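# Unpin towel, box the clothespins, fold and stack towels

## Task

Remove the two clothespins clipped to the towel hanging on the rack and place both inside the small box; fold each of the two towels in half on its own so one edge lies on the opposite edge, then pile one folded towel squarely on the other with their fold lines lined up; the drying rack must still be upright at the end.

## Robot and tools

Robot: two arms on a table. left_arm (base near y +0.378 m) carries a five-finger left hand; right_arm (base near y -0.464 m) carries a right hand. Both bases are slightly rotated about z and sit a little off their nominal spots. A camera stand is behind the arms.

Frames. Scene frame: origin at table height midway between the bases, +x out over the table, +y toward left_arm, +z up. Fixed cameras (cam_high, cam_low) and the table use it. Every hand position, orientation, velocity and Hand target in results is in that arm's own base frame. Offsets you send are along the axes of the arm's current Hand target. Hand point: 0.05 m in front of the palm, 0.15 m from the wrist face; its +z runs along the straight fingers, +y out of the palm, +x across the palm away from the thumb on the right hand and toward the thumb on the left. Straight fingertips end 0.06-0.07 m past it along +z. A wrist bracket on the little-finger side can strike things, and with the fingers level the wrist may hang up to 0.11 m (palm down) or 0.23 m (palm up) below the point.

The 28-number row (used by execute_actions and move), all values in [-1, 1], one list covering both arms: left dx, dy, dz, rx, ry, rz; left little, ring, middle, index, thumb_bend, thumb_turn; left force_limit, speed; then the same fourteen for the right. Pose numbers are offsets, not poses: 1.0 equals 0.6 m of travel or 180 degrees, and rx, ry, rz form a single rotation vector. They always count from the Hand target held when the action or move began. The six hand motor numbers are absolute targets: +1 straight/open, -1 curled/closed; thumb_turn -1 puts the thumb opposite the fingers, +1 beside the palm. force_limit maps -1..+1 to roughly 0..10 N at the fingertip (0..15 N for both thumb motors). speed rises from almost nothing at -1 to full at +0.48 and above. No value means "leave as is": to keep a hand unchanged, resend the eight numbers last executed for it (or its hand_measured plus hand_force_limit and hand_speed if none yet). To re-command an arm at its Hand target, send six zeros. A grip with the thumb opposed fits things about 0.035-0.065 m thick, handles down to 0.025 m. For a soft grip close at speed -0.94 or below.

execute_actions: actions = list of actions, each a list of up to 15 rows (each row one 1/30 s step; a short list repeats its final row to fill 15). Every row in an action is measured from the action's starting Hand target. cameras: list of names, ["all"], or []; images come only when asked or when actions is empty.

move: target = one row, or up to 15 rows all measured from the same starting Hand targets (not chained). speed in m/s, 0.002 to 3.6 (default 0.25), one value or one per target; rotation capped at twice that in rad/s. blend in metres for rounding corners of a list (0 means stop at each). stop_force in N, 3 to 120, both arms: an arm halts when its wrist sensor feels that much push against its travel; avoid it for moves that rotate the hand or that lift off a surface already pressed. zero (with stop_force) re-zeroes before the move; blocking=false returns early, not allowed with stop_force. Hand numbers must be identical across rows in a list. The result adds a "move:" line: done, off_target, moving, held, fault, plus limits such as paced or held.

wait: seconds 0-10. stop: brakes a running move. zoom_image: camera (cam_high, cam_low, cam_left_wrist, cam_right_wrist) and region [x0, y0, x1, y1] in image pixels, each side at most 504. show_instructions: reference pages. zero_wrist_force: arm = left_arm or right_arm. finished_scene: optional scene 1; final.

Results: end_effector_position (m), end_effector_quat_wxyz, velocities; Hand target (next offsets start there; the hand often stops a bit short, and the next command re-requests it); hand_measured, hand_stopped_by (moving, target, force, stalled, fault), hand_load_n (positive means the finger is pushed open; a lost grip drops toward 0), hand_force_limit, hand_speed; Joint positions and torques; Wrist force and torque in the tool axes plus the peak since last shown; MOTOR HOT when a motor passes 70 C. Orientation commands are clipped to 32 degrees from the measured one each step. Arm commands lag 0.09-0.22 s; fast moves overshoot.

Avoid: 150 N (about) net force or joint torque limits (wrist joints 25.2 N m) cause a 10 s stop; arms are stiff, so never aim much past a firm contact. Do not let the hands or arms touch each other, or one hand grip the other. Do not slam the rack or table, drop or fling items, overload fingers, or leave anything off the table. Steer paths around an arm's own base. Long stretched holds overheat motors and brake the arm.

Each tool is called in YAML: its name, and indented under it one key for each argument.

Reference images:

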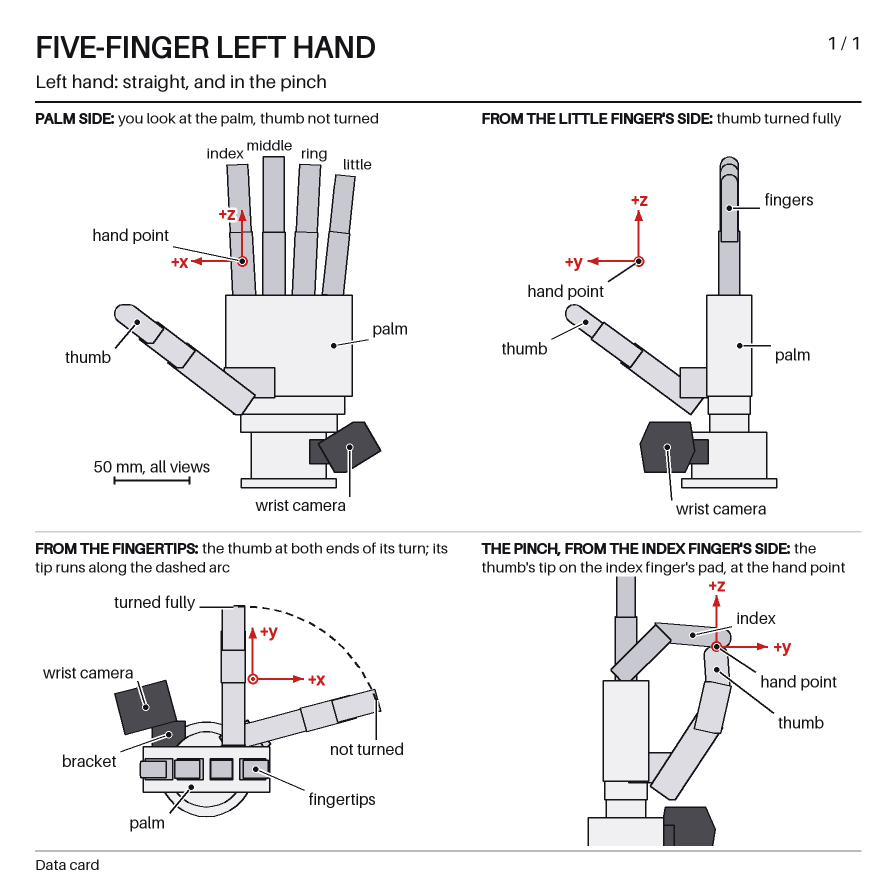

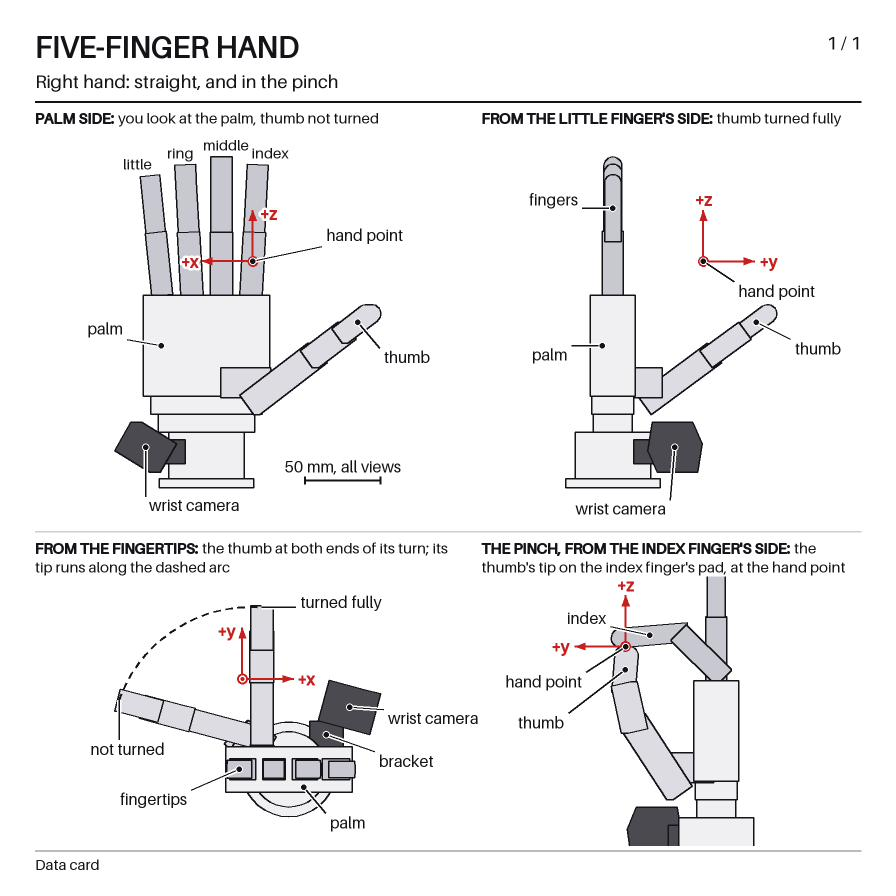

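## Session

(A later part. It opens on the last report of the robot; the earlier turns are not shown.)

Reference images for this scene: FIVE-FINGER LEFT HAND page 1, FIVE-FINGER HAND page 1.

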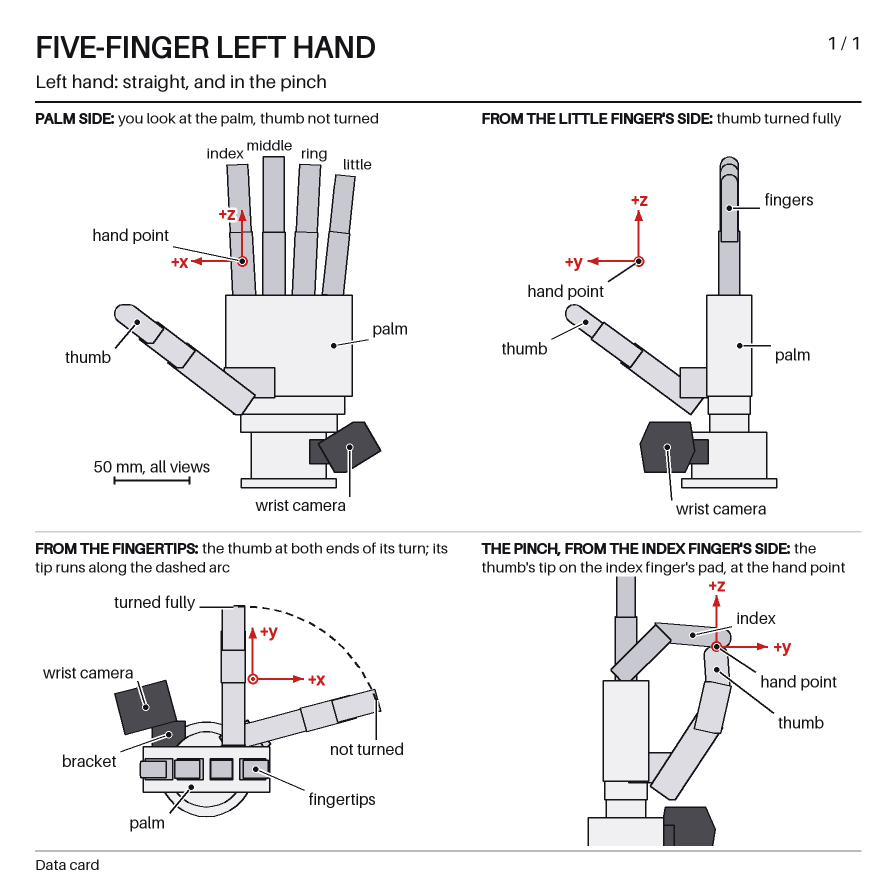

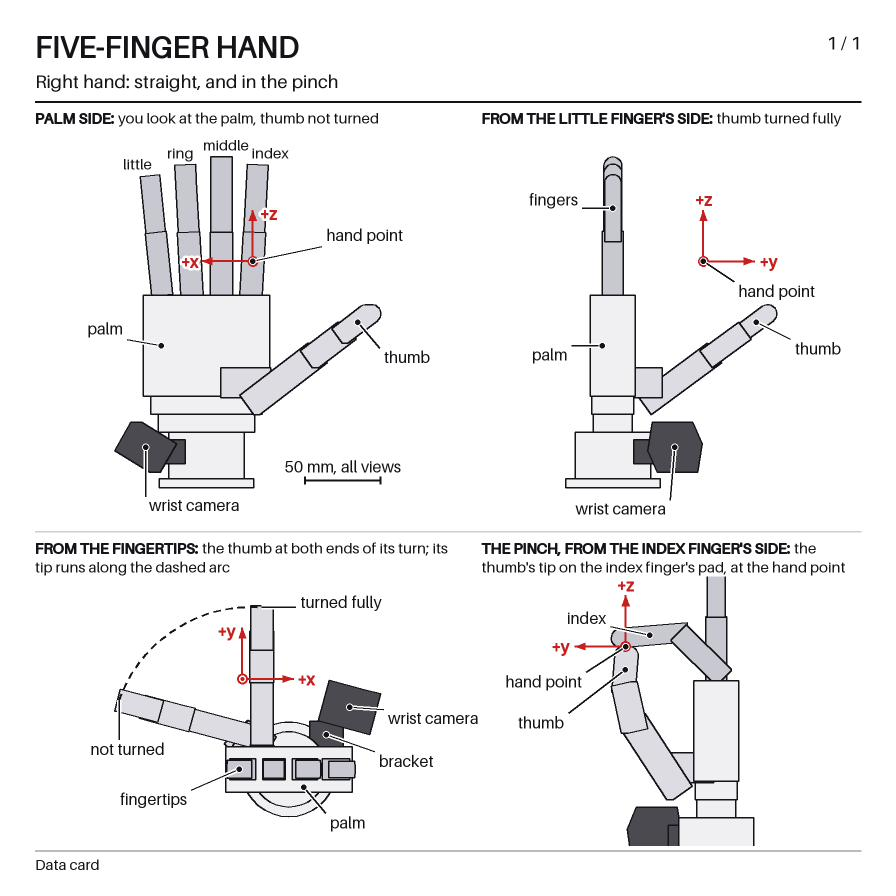

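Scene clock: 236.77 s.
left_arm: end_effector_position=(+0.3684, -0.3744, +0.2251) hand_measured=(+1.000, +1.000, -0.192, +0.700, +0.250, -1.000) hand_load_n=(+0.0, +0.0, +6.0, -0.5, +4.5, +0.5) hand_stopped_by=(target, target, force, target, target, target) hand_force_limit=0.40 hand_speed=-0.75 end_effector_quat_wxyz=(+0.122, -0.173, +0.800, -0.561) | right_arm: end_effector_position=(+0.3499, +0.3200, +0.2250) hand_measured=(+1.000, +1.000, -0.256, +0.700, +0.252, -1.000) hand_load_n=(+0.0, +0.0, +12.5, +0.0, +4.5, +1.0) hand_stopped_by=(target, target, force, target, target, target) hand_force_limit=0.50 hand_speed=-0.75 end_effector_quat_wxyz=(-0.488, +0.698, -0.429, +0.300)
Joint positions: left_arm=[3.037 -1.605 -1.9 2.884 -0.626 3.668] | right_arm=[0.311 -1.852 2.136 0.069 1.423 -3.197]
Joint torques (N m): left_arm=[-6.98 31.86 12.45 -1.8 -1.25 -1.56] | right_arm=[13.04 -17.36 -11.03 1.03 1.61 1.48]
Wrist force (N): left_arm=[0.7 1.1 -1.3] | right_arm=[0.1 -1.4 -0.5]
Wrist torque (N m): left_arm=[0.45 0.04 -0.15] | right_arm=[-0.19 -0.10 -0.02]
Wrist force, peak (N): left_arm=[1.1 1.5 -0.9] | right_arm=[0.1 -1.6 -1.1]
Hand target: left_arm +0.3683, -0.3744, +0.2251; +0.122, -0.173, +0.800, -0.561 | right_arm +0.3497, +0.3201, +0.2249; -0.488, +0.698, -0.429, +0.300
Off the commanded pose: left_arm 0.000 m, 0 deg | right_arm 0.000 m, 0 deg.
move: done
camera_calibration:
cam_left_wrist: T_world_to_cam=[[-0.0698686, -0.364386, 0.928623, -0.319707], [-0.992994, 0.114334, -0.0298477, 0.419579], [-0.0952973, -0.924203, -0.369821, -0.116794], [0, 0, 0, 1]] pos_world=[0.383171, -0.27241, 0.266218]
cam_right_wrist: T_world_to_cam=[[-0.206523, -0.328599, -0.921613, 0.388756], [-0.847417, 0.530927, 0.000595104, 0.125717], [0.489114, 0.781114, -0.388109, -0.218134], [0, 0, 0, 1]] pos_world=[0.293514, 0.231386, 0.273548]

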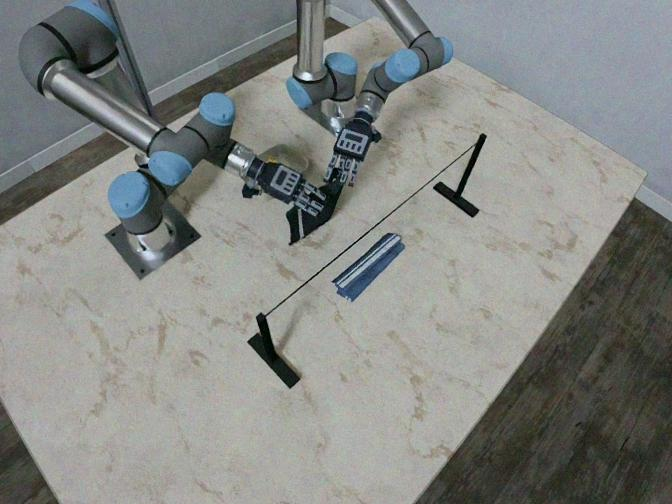

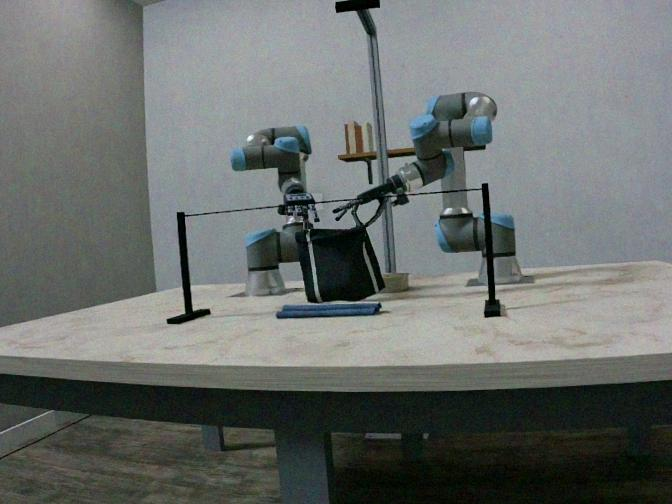

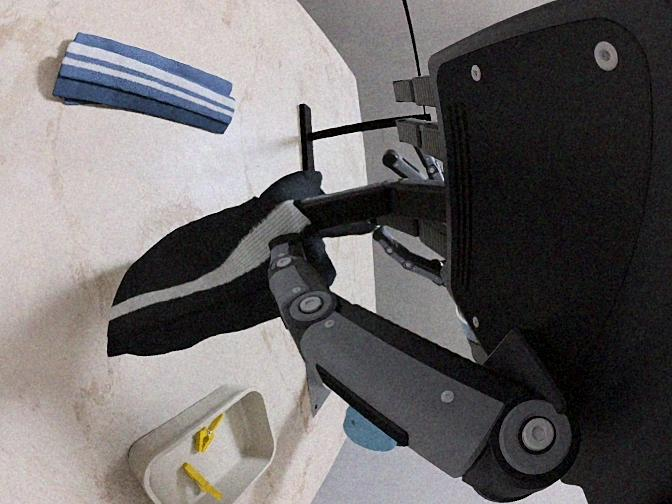

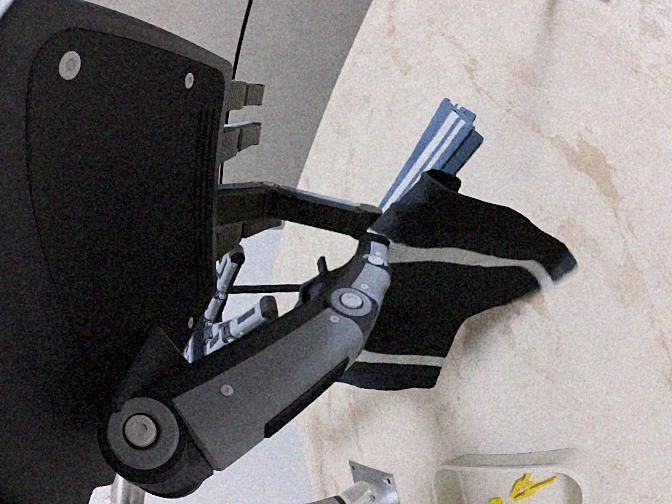

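move:
  target: [-0.0773,0.0598,0.055,0,0,0,1,1,-0.45,0.7,0.25,-1,0.4,-0.75,0.0368,0.0449,0.0959,0,0,0,1,1,-0.4,0.7,0.25,-1,0.5,-0.75]
  speed: 0.08
  cameras: ["all"]

zoom_image:
  camera: "cam_high"
  region: [260, 140, 380, 280]

zoom_image:
  camera: "cam_low"
  region: [270, 200, 390, 320]

Scene clock: 238.63 s.
left_arm: end_effector_position=(+0.4185, -0.3723, +0.1802) hand_measured=(+1.000, +1.000, -0.192, +0.700, +0.250, -1.000) hand_load_n=(+0.0, +0.0, +6.5, +0.0, +4.5, +0.5) hand_stopped_by=(target, target, force, target, target, target) hand_force_limit=0.40 hand_speed=-0.75 end_effector_quat_wxyz=(+0.122, -0.173, +0.800, -0.561) | right_arm: end_effector_position=(+0.3998, +0.3206, +0.1799) hand_measured=(+1.000, +1.000, -0.256, +0.700, +0.252, -1.000) hand_load_n=(+0.0, +0.0, +12.5, +0.0, +4.5, +1.0) hand_stopped_by=(target, target, force, target, target, target) hand_force_limit=0.50 hand_speed=-0.75 end_effector_quat_wxyz=(-0.488, +0.698, -0.429, +0.300)
Joint positions: left_arm=[3.057 -1.76 -1.852 2.975 -0.61 3.688] | right_arm=[0.256 -1.699 2.143 -0.086 1.371 -3.216]
Joint torques (N m): left_arm=[-7.38 36.95 9.82 -1.97 -0.74 -1.33] | right_arm=[13.55 -22.31 -23.59 1.17 1.42 0.7]
Wrist force (N): left_arm=[0.8 0.9 -1.1] | right_arm=[0.3 -1.5 -0.1]
Wrist torque (N m): left_arm=[0.40 0.05 -0.16] | right_arm=[-0.22 -0.14 0.00]
Wrist force, peak (N): left_arm=[1.5 0.7 -1.6] | right_arm=[0.4 -1.7 -1.3]
Hand target: left_arm +0.4183, -0.3723, +0.1801; +0.122, -0.173, +0.800, -0.561 | right_arm +0.3997, +0.3206, +0.1799; -0.488, +0.698, -0.429, +0.300
Off the commanded pose: left_arm 0.000 m, 0 deg | right_arm 0.000 m, 0 deg.
move: done
camera_calibration:
cam_left_wrist: T_world_to_cam=[[-0.0698686, -0.364386, 0.928623, -0.273753], [-0.992994, 0.114334, -0.0298477, 0.467648], [-0.0952973, -0.924203, -0.369821, -0.126693], [0, 0, 0, 1]] pos_world=[0.433171, -0.27031, 0.221318]
cam_right_wrist: T_world_to_cam=[[-0.206722, -0.32857, -0.921579, 0.357749], [-0.847378, 0.53099, 0.000764419, 0.167645], [0.489098, 0.781084, -0.388191, -0.260482], [0, 0, 0, 1]] pos_world=[0.343414, 0.231986, 0.228449]

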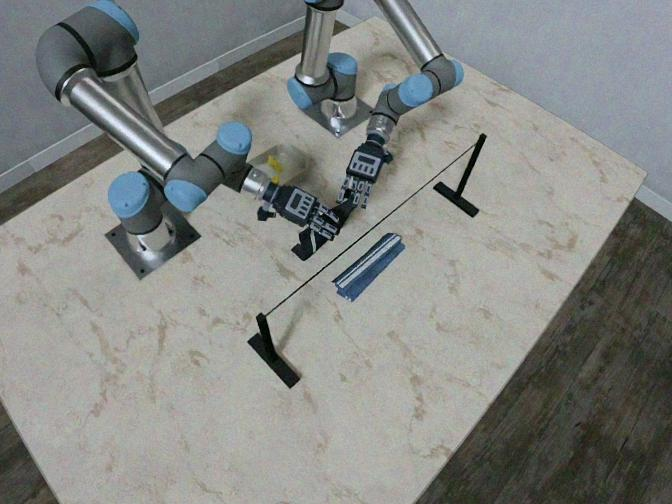

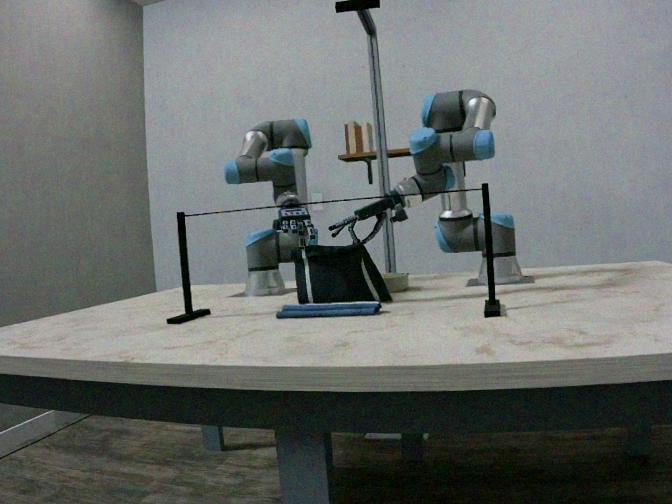

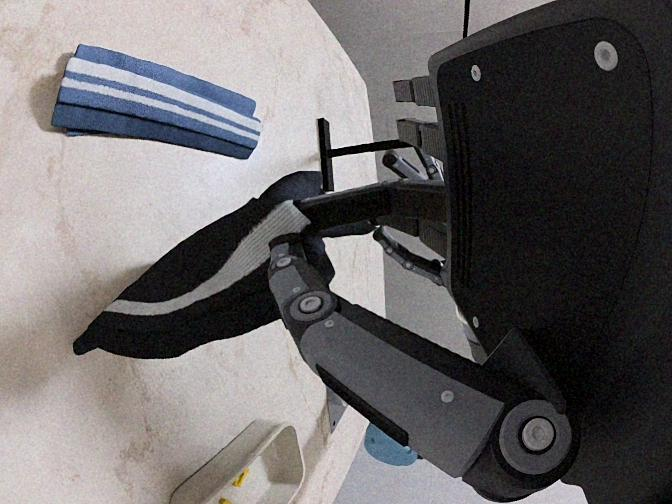

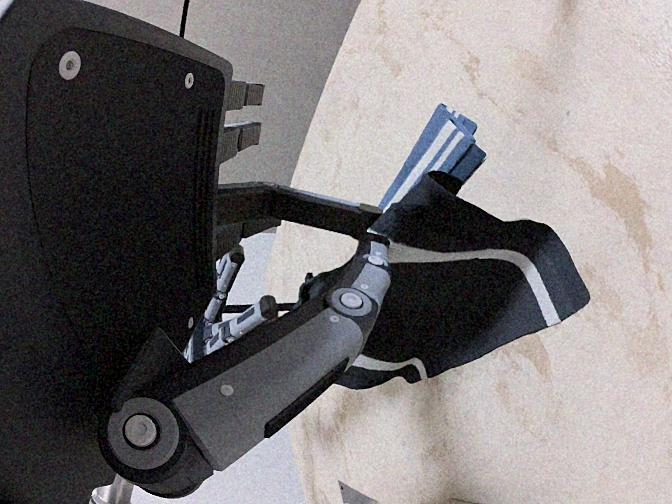

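Scaled by 3.600 from the camera's 672x504 image, which has a finer 960x720 frame.

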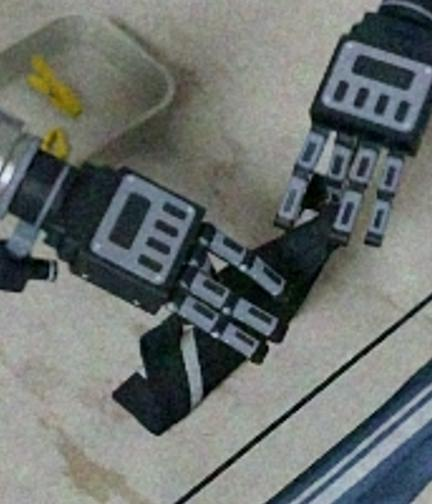

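Scaled by 4.200 from the camera's 672x504 image, which has a finer 960x720 frame.

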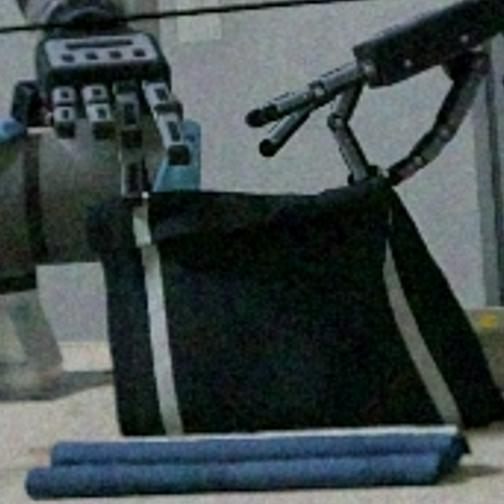

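move:
  target:
    - [0.0309,-0.1053,-0.0516,0,0,0,1,1,-0.45,0.7,0.25,-1,0.4,-0.75,-0.0147,-0.0995,-0.068,0,0,0,1,1,-0.4,0.7,0.25,-1,0.5,-0.75]
    - [0.2487,-0.0772,-0.202,0,0,0,1,1,-0.45,0.7,0.25,-1,0.4,-0.75,-0.1811,-0.0525,-0.2703,0,0,0,1,1,-0.4,0.7,0.25,-1,0.5,-0.75]
  speed: 0.12
  blend: [0.03, 0]
  cameras: ["all"]

Scene clock: 241.83 s.
left_arm: end_effector_position=(+0.2418, -0.3447, +0.2648) hand_measured=(+1.000, +1.000, -0.192, +0.700, +0.250, -1.000) hand_load_n=(+0.0, +0.0, +6.0, -0.5, +4.5, +1.0) hand_stopped_by=(target, target, force, target, target, target) hand_force_limit=0.40 hand_speed=-0.75 end_effector_quat_wxyz=(+0.122, -0.173, +0.800, -0.561) | right_arm: end_effector_position=(+0.2243, +0.3535, +0.2651) hand_measured=(+1.000, +1.000, -0.256, +0.700, +0.252, -1.000) hand_load_n=(+0.0, -0.5, +12.5, +0.0, +4.5, +1.0) hand_stopped_by=(target, target, force, target, target, target) hand_force_limit=0.50 hand_speed=-0.75 end_effector_quat_wxyz=(-0.488, +0.698, -0.429, +0.300)
Joint positions: left_arm=[3.124 -1.245 -2.108 2.653 -0.557 3.763] | right_arm=[0.762 -1.958 2.1 0.222 1.845 -3.039]
Joint torques (N m): left_arm=[-7.69 5.54 28.59 0.65 -0.93 -1.85] | right_arm=[4.32 -4.25 -15.75 -2.79 0.6 -1.32]
Wrist force (N): left_arm=[0.9 0.9 -0.8] | right_arm=[0.4 -1.3 -0.3]
Wrist torque (N m): left_arm=[0.40 0.02 -0.06] | right_arm=[-0.19 -0.14 0.00]
Wrist force, peak (N): left_arm=[0.8 3.0 -0.6] | right_arm=[0.7 -1.6 -0.7]
Hand target: left_arm +0.2418, -0.3447, +0.2648; +0.122, -0.173, +0.800, -0.561 | right_arm +0.2243, +0.3535, +0.2650; -0.488, +0.698, -0.429, +0.300
Off the commanded pose: left_arm 0.000 m, 0 deg | right_arm 0.000 m, 0 deg.
move: done
camera_calibration:
cam_left_wrist: T_world_to_cam=[[-0.0695475, -0.364414, 0.928636, -0.354689], [-0.993007, 0.114307, -0.0295122, 0.291548], [-0.0953949, -0.924195, -0.369816, -0.0867028], [0, 0, 0, 1]] pos_world=[0.25657, -0.24271, 0.305918]
cam_right_wrist: T_world_to_cam=[[-0.206637, -0.328535, -0.921611, 0.410804], [-0.847498, 0.530798, 0.000801518, 0.00153888], [0.488926, 0.781229, -0.388115, -0.16735], [0, 0, 0, 1]] pos_world=[0.168013, 0.264885, 0.313649]

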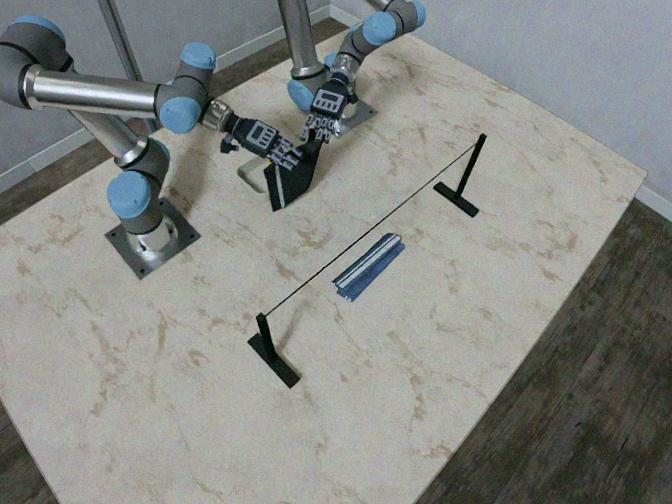

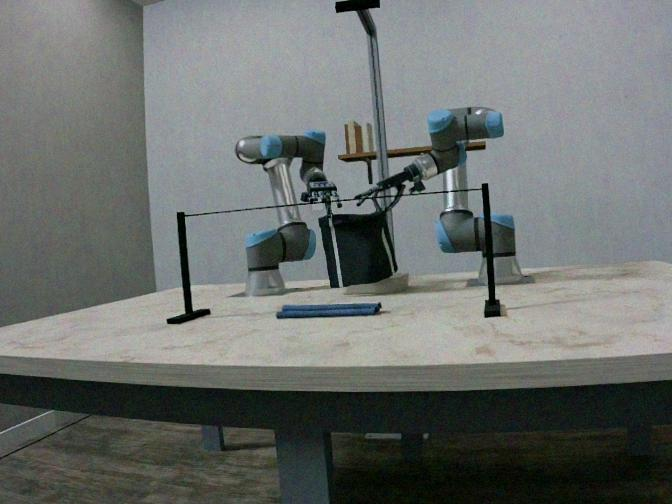

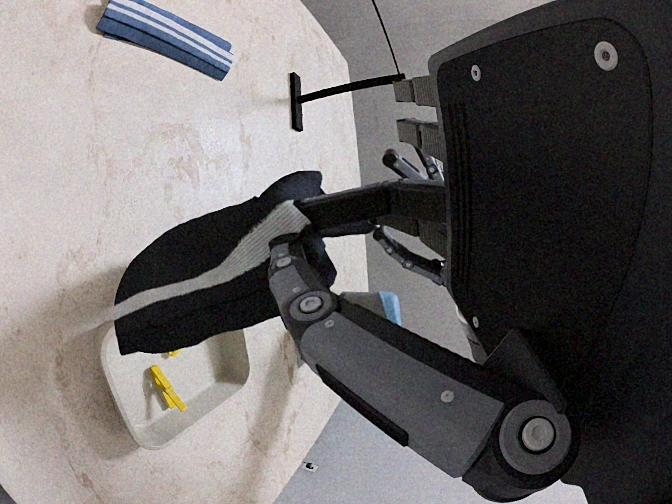

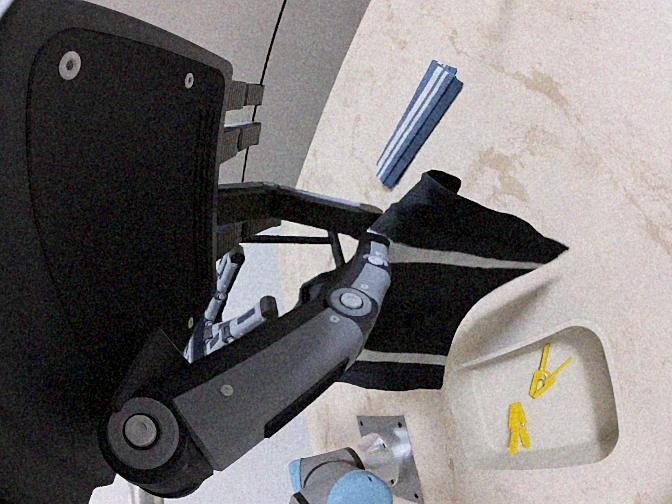

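zoom_image:
  camera: "cam_high"
  region: [220, 110, 340, 230]

zoom_image:
  camera: "cam_left_wrist"
  region: [80, 230, 280, 460]

zoom_image:
  camera: "cam_low"
  region: [300, 200, 430, 310]

Scaled by 4.200 from the camera's 672x504 image, which has a finer 960x720 frame.

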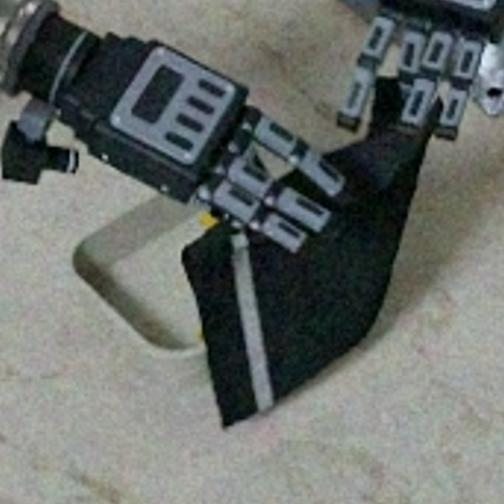

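Scaled by 2.191 from the camera's 672x504 image, which has a finer 960x720 frame.

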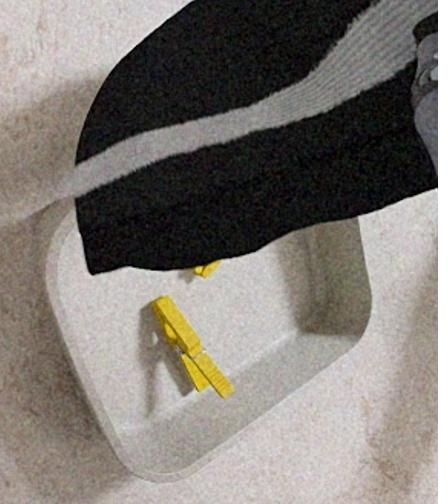

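Scaled by 3.877 from the camera's 672x504 image, which has a finer 960x720 frame.

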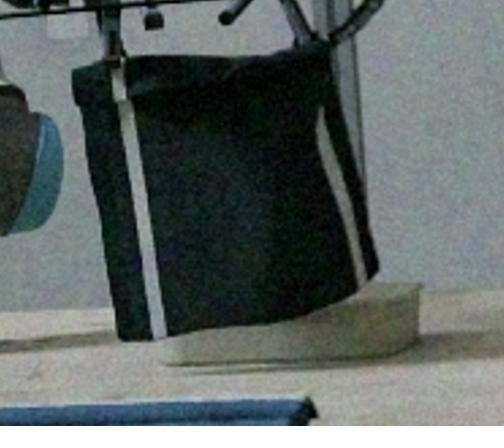

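move:
  target:
    - [0,-0.047,-0.0171,0,0,0,1,1,-0.45,0.7,0.25,-1,0.4,-0.75,0,-0.047,-0.0171,0,0,0,1,1,-0.4,0.7,0.25,-1,0.5,-0.75]
    - [-0.0541,-0.0545,0.0034,0,0,0,1,1,-0.45,0.7,0.25,-1,0.4,-0.75,0.0258,-0.0649,0.0321,0,0,0,1,1,-0.4,0.7,0.25,-1,0.5,-0.75]
    - [-0.0618,0.0228,0.0349,0,0,0,1,1,-0.45,0.7,0.25,-1,0.4,-0.75,0.0294,0.0108,0.0676,0,0,0,1,1,-0.4,0.7,0.25,-1,0.5,-0.75]
    - [-0.1082,0.0556,0.0668,0,0,0,1,1,-0.45,0.7,0.25,-1,0.4,-0.75,0.0515,0.0347,0.1241,0,0,0,1,1,-0.4,0.7,0.25,-1,0.5,-0.75]
    - [-0.17,0.1096,0.113,0,0,0,1,1,-0.45,0.7,0.25,-1,0.4,-0.75,0.0809,0.0769,0.2031,0,0,0,1,1,-0.4,0.7,0.25,-1,0.5,-0.75]
  speed: 0.08
  blend: [0.01, 0.01, 0.01, 0.015, 0]
  cameras: ["all"]

zoom_image:
  camera: "cam_high"
  region: [230, 130, 350, 270]

zoom_image:
  camera: "cam_low"
  region: [290, 200, 410, 320]

Scene clock: 245.53 s.
left_arm: end_effector_position=(+0.3519, -0.3401, +0.1801) hand_measured=(+1.000, +1.000, -0.192, +0.700, +0.250, -1.000) hand_load_n=(+0.0, +0.0, +6.5, +0.0, +4.5, +0.5) hand_stopped_by=(target, target, force, target, target, target) hand_force_limit=0.40 hand_speed=-0.75 end_effector_quat_wxyz=(+0.122, -0.173, +0.800, -0.561) | right_arm: end_effector_position=(+0.3342, +0.3547, +0.1798) hand_measured=(+1.000, +1.000, -0.256, +0.700, +0.252, -1.000) hand_load_n=(+0.0, -0.5, +12.5, +0.0, +4.5, +1.0) hand_stopped_by=(target, target, force, target, target, target) hand_force_limit=0.50 hand_speed=-0.75 end_effector_quat_wxyz=(-0.488, +0.698, -0.429, +0.300)
Joint positions: left_arm=[3.146 -1.603 -2.046 2.925 -0.54 3.792] | right_arm=[0.474 -1.753 2.186 -0.083 1.575 -3.141]
Joint torques (N m): left_arm=[-7.49 30.74 10.35 -1.99 -0.82 -1.65] | right_arm=[11.07 -20.17 -27.29 1.22 1.32 1.31]
Wrist force (N): left_arm=[1.1 0.8 -1.2] | right_arm=[0.6 -1.5 -0.6]
Wrist torque (N m): left_arm=[0.41 -0.02 -0.10] | right_arm=[-0.20 -0.15 0.00]
Wrist force, peak (N): left_arm=[1.3 1.5 -1.0] | right_arm=[0.3 -1.6 -1.1]
Hand target: left_arm +0.3518, -0.3401, +0.1800; +0.122, -0.173, +0.800, -0.561 | right_arm +0.3342, +0.3548, +0.1799; -0.488, +0.698, -0.429, +0.300
Off the commanded pose: left_arm 0.000 m, 0 deg | right_arm 0.000 m, 0 deg.
move: done
camera_calibration:
cam_left_wrist: T_world_to_cam=[[-0.0698686, -0.364386, 0.928623, -0.266573], [-0.992994, 0.114334, -0.0298477, 0.397929], [-0.0952973, -0.924203, -0.369821, -0.103308], [0, 0, 0, 1]] pos_world=[0.366671, -0.23811, 0.221218]
cam_right_wrist: T_world_to_cam=[[-0.206843, -0.328754, -0.921486, 0.355474], [-0.847392, 0.530967, 0.000780734, 0.0940407], [0.489022, 0.781021, -0.38841, -0.254993], [0, 0, 0, 1]] pos_world=[0.277914, 0.266086, 0.228449]

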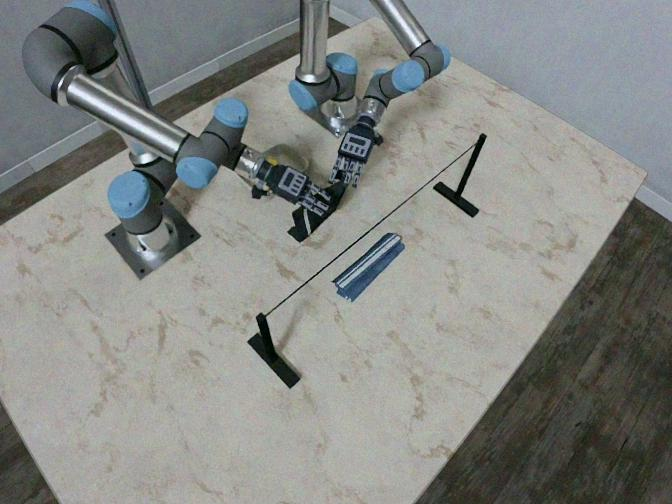

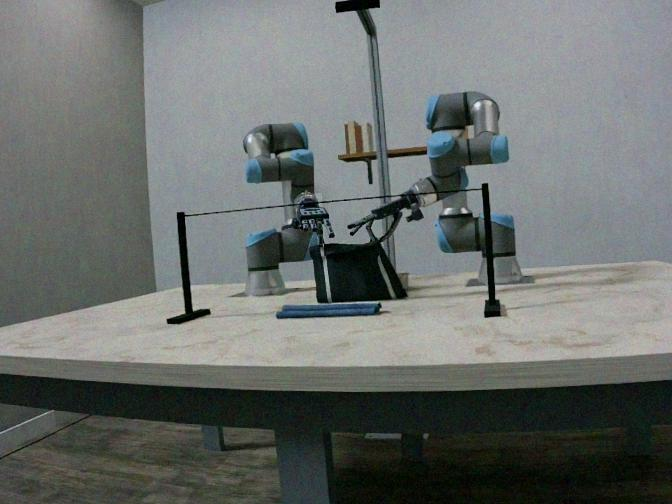

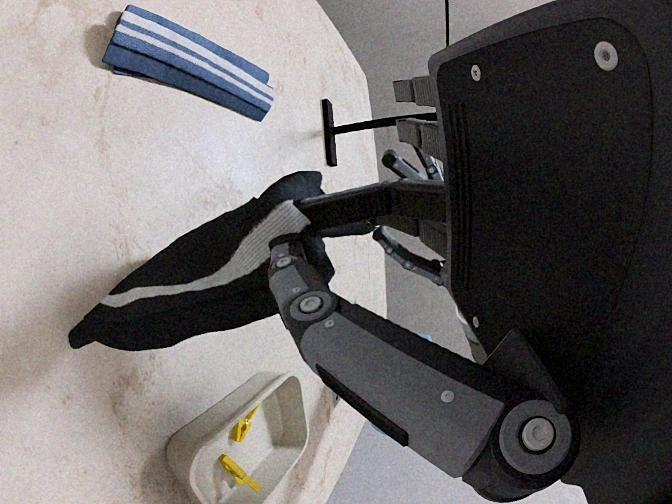

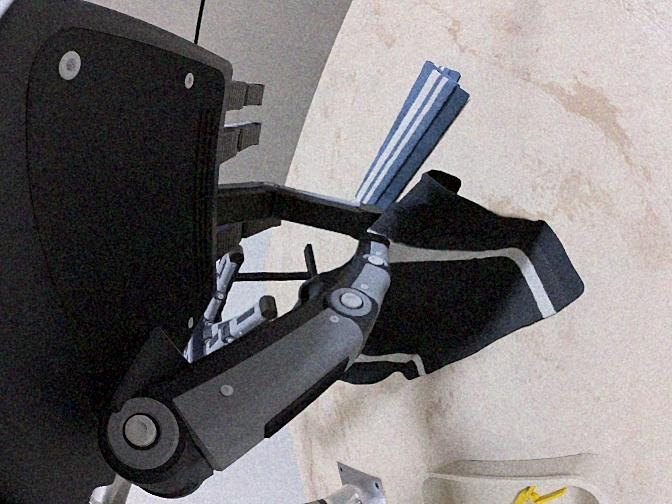

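Scaled by 3.600 from the camera's 672x504 image, which has a finer 960x720 frame.

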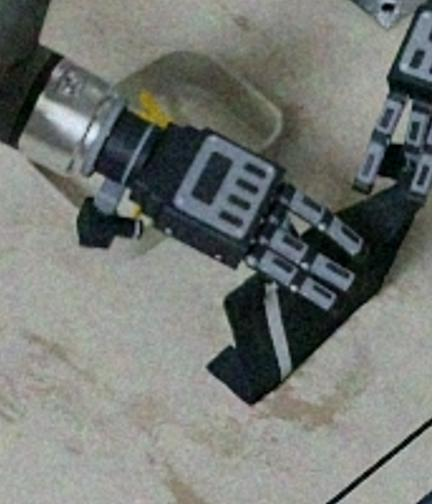

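Scaled by 4.200 from the camera's 672x504 image, which has a finer 960x720 frame.

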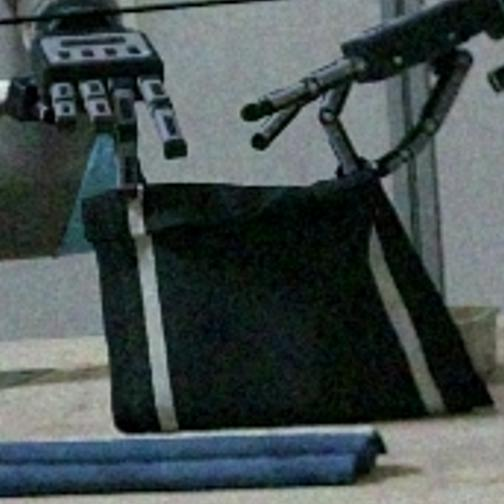

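move:
  target:
    - [-0.0696,0.0609,0.0521,0,0,0,1,1,-0.45,0.7,0.25,-1,0.4,-0.75,0.0331,0.0475,0.089,0,0,0,1,1,-0.4,0.7,0.25,-1,0.5,-0.75]
    - [-0.1391,0.1296,0.107,0,0,0,1,1,-0.45,0.7,0.25,-1,0.4,-0.75,0.0662,0.1028,0.1807,0,0,0,1,1,-0.4,0.7,0.25,-1,0.5,-0.75]
  speed: 0.08
  blend: [0.015, 0]
  cameras: ["all"]

zoom_image:
  camera: "cam_high"
  region: [250, 150, 390, 290]

zoom_image:
  camera: "cam_low"
  region: [270, 210, 410, 330]

Scene clock: 247.90 s.
left_arm: end_effector_position=(+0.4420, -0.3363, +0.0851) hand_measured=(+1.000, +1.000, -0.192, +0.700, +0.250, -1.000) hand_load_n=(+0.0, +0.0, +6.0, +0.0, +4.0, +0.5) hand_stopped_by=(target, target, force, target, target, target) hand_force_limit=0.40 hand_speed=-0.75 end_effector_quat_wxyz=(+0.122, -0.173, +0.800, -0.561) | right_arm: end_effector_position=(+0.4243, +0.3558, +0.0849) hand_measured=(+1.000, +1.000, -0.256, +0.700, +0.252, -1.000) hand_load_n=(+0.0, +0.0, +12.5, +0.0, +4.5, +1.0) hand_stopped_by=(target, target, force, target, target, target) hand_force_limit=0.50 hand_speed=-0.75 end_effector_quat_wxyz=(-0.488, +0.698, -0.429, +0.300)
Joint positions: left_arm=[3.155 -1.935 -1.927 3.128 -0.534 3.803] | right_arm=[0.348 -1.442 2.177 -0.383 1.457 -3.184]
Joint torques (N m): left_arm=[-6.04 35.8 6.23 -2.16 1.23 -1.41] | right_arm=[12.46 -24.29 -5.31 0.65 1.84 0.97]
Wrist force (N): left_arm=[0.7 0.7 -1.1] | right_arm=[0.4 -1.1 -0.6]
Wrist torque (N m): left_arm=[0.42 0.05 -0.17] | right_arm=[-0.13 -0.12 0.01]
Wrist force, peak (N): left_arm=[1.8 0.7 -1.4] | right_arm=[0.5 -1.9 -1.0]
Hand target: left_arm +0.4419, -0.3364, +0.0851; +0.122, -0.173, +0.800, -0.561 | right_arm +0.4242, +0.3559, +0.0848; -0.488, +0.698, -0.429, +0.300
Off the commanded pose: left_arm 0.000 m, 0 deg | right_arm 0.000 m, 0 deg.
move: done
camera_calibration:
cam_left_wrist: T_world_to_cam=[[-0.069741, -0.364486, 0.928594, -0.170752], [-0.993003, 0.114286, -0.0297193, 0.484105], [-0.0952934, -0.924169, -0.369907, -0.126326], [0, 0, 0, 1]] pos_world=[0.456771, -0.23431, 0.126218]
cam_right_wrist: T_world_to_cam=[[-0.206599, -0.32855, -0.921614, 0.286836], [-0.847398, 0.530958, 0.00067887, 0.169846], [0.489115, 0.781114, -0.388108, -0.336989], [0, 0, 0, 1]] pos_world=[0.368014, 0.267286, 0.133449]

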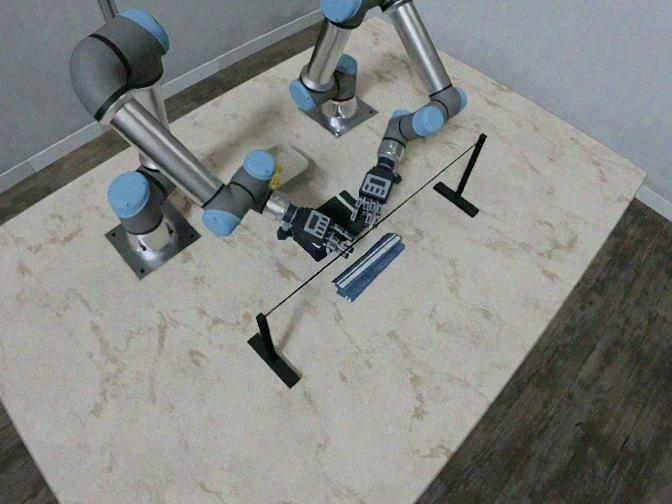

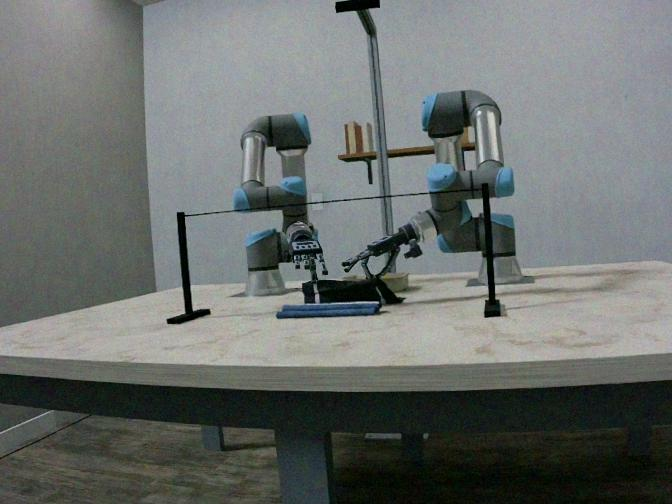

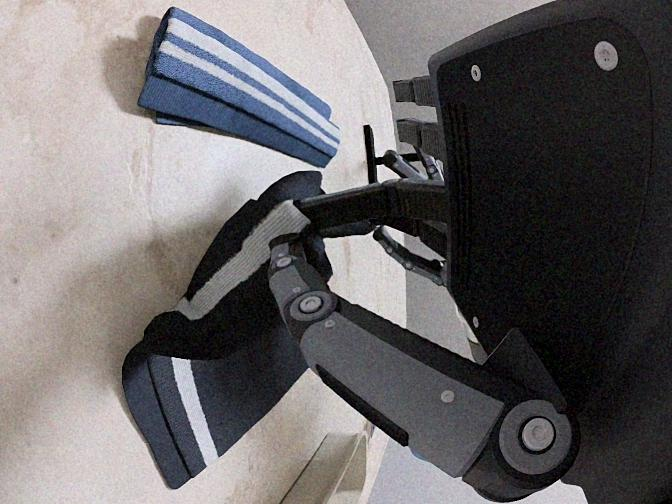

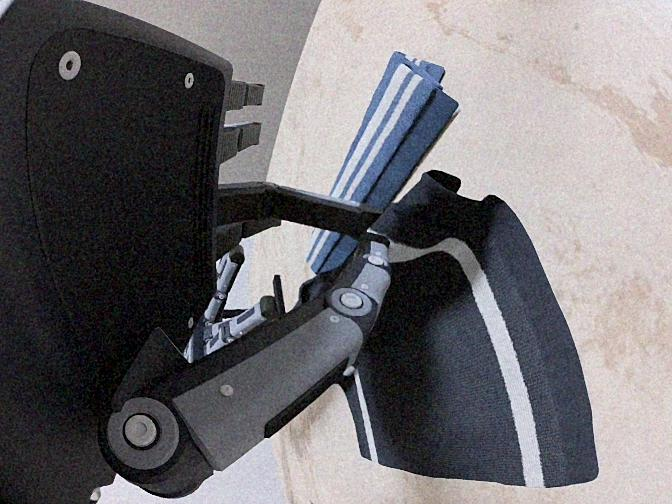

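Scaled by 3.600 from the camera's 672x504 image, which has a finer 960x720 frame.

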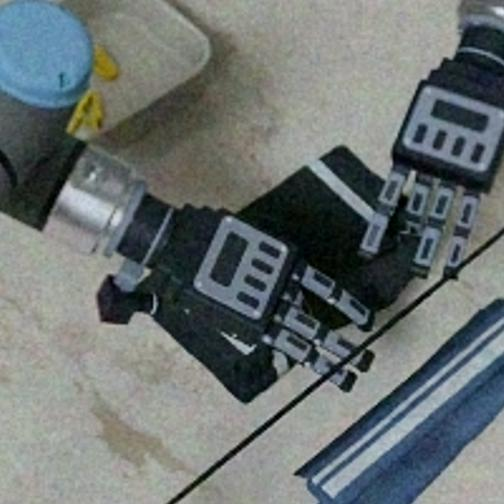

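Scaled by 3.600 from the camera's 672x504 image, which has a finer 960x720 frame.

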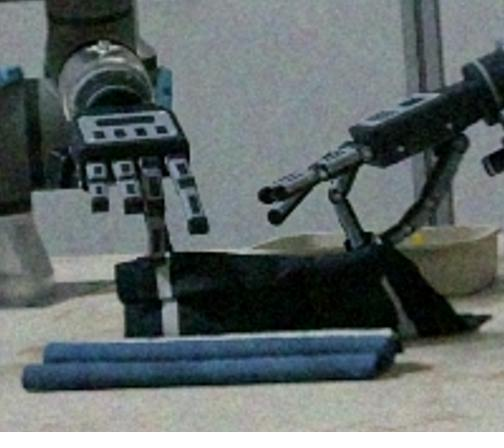

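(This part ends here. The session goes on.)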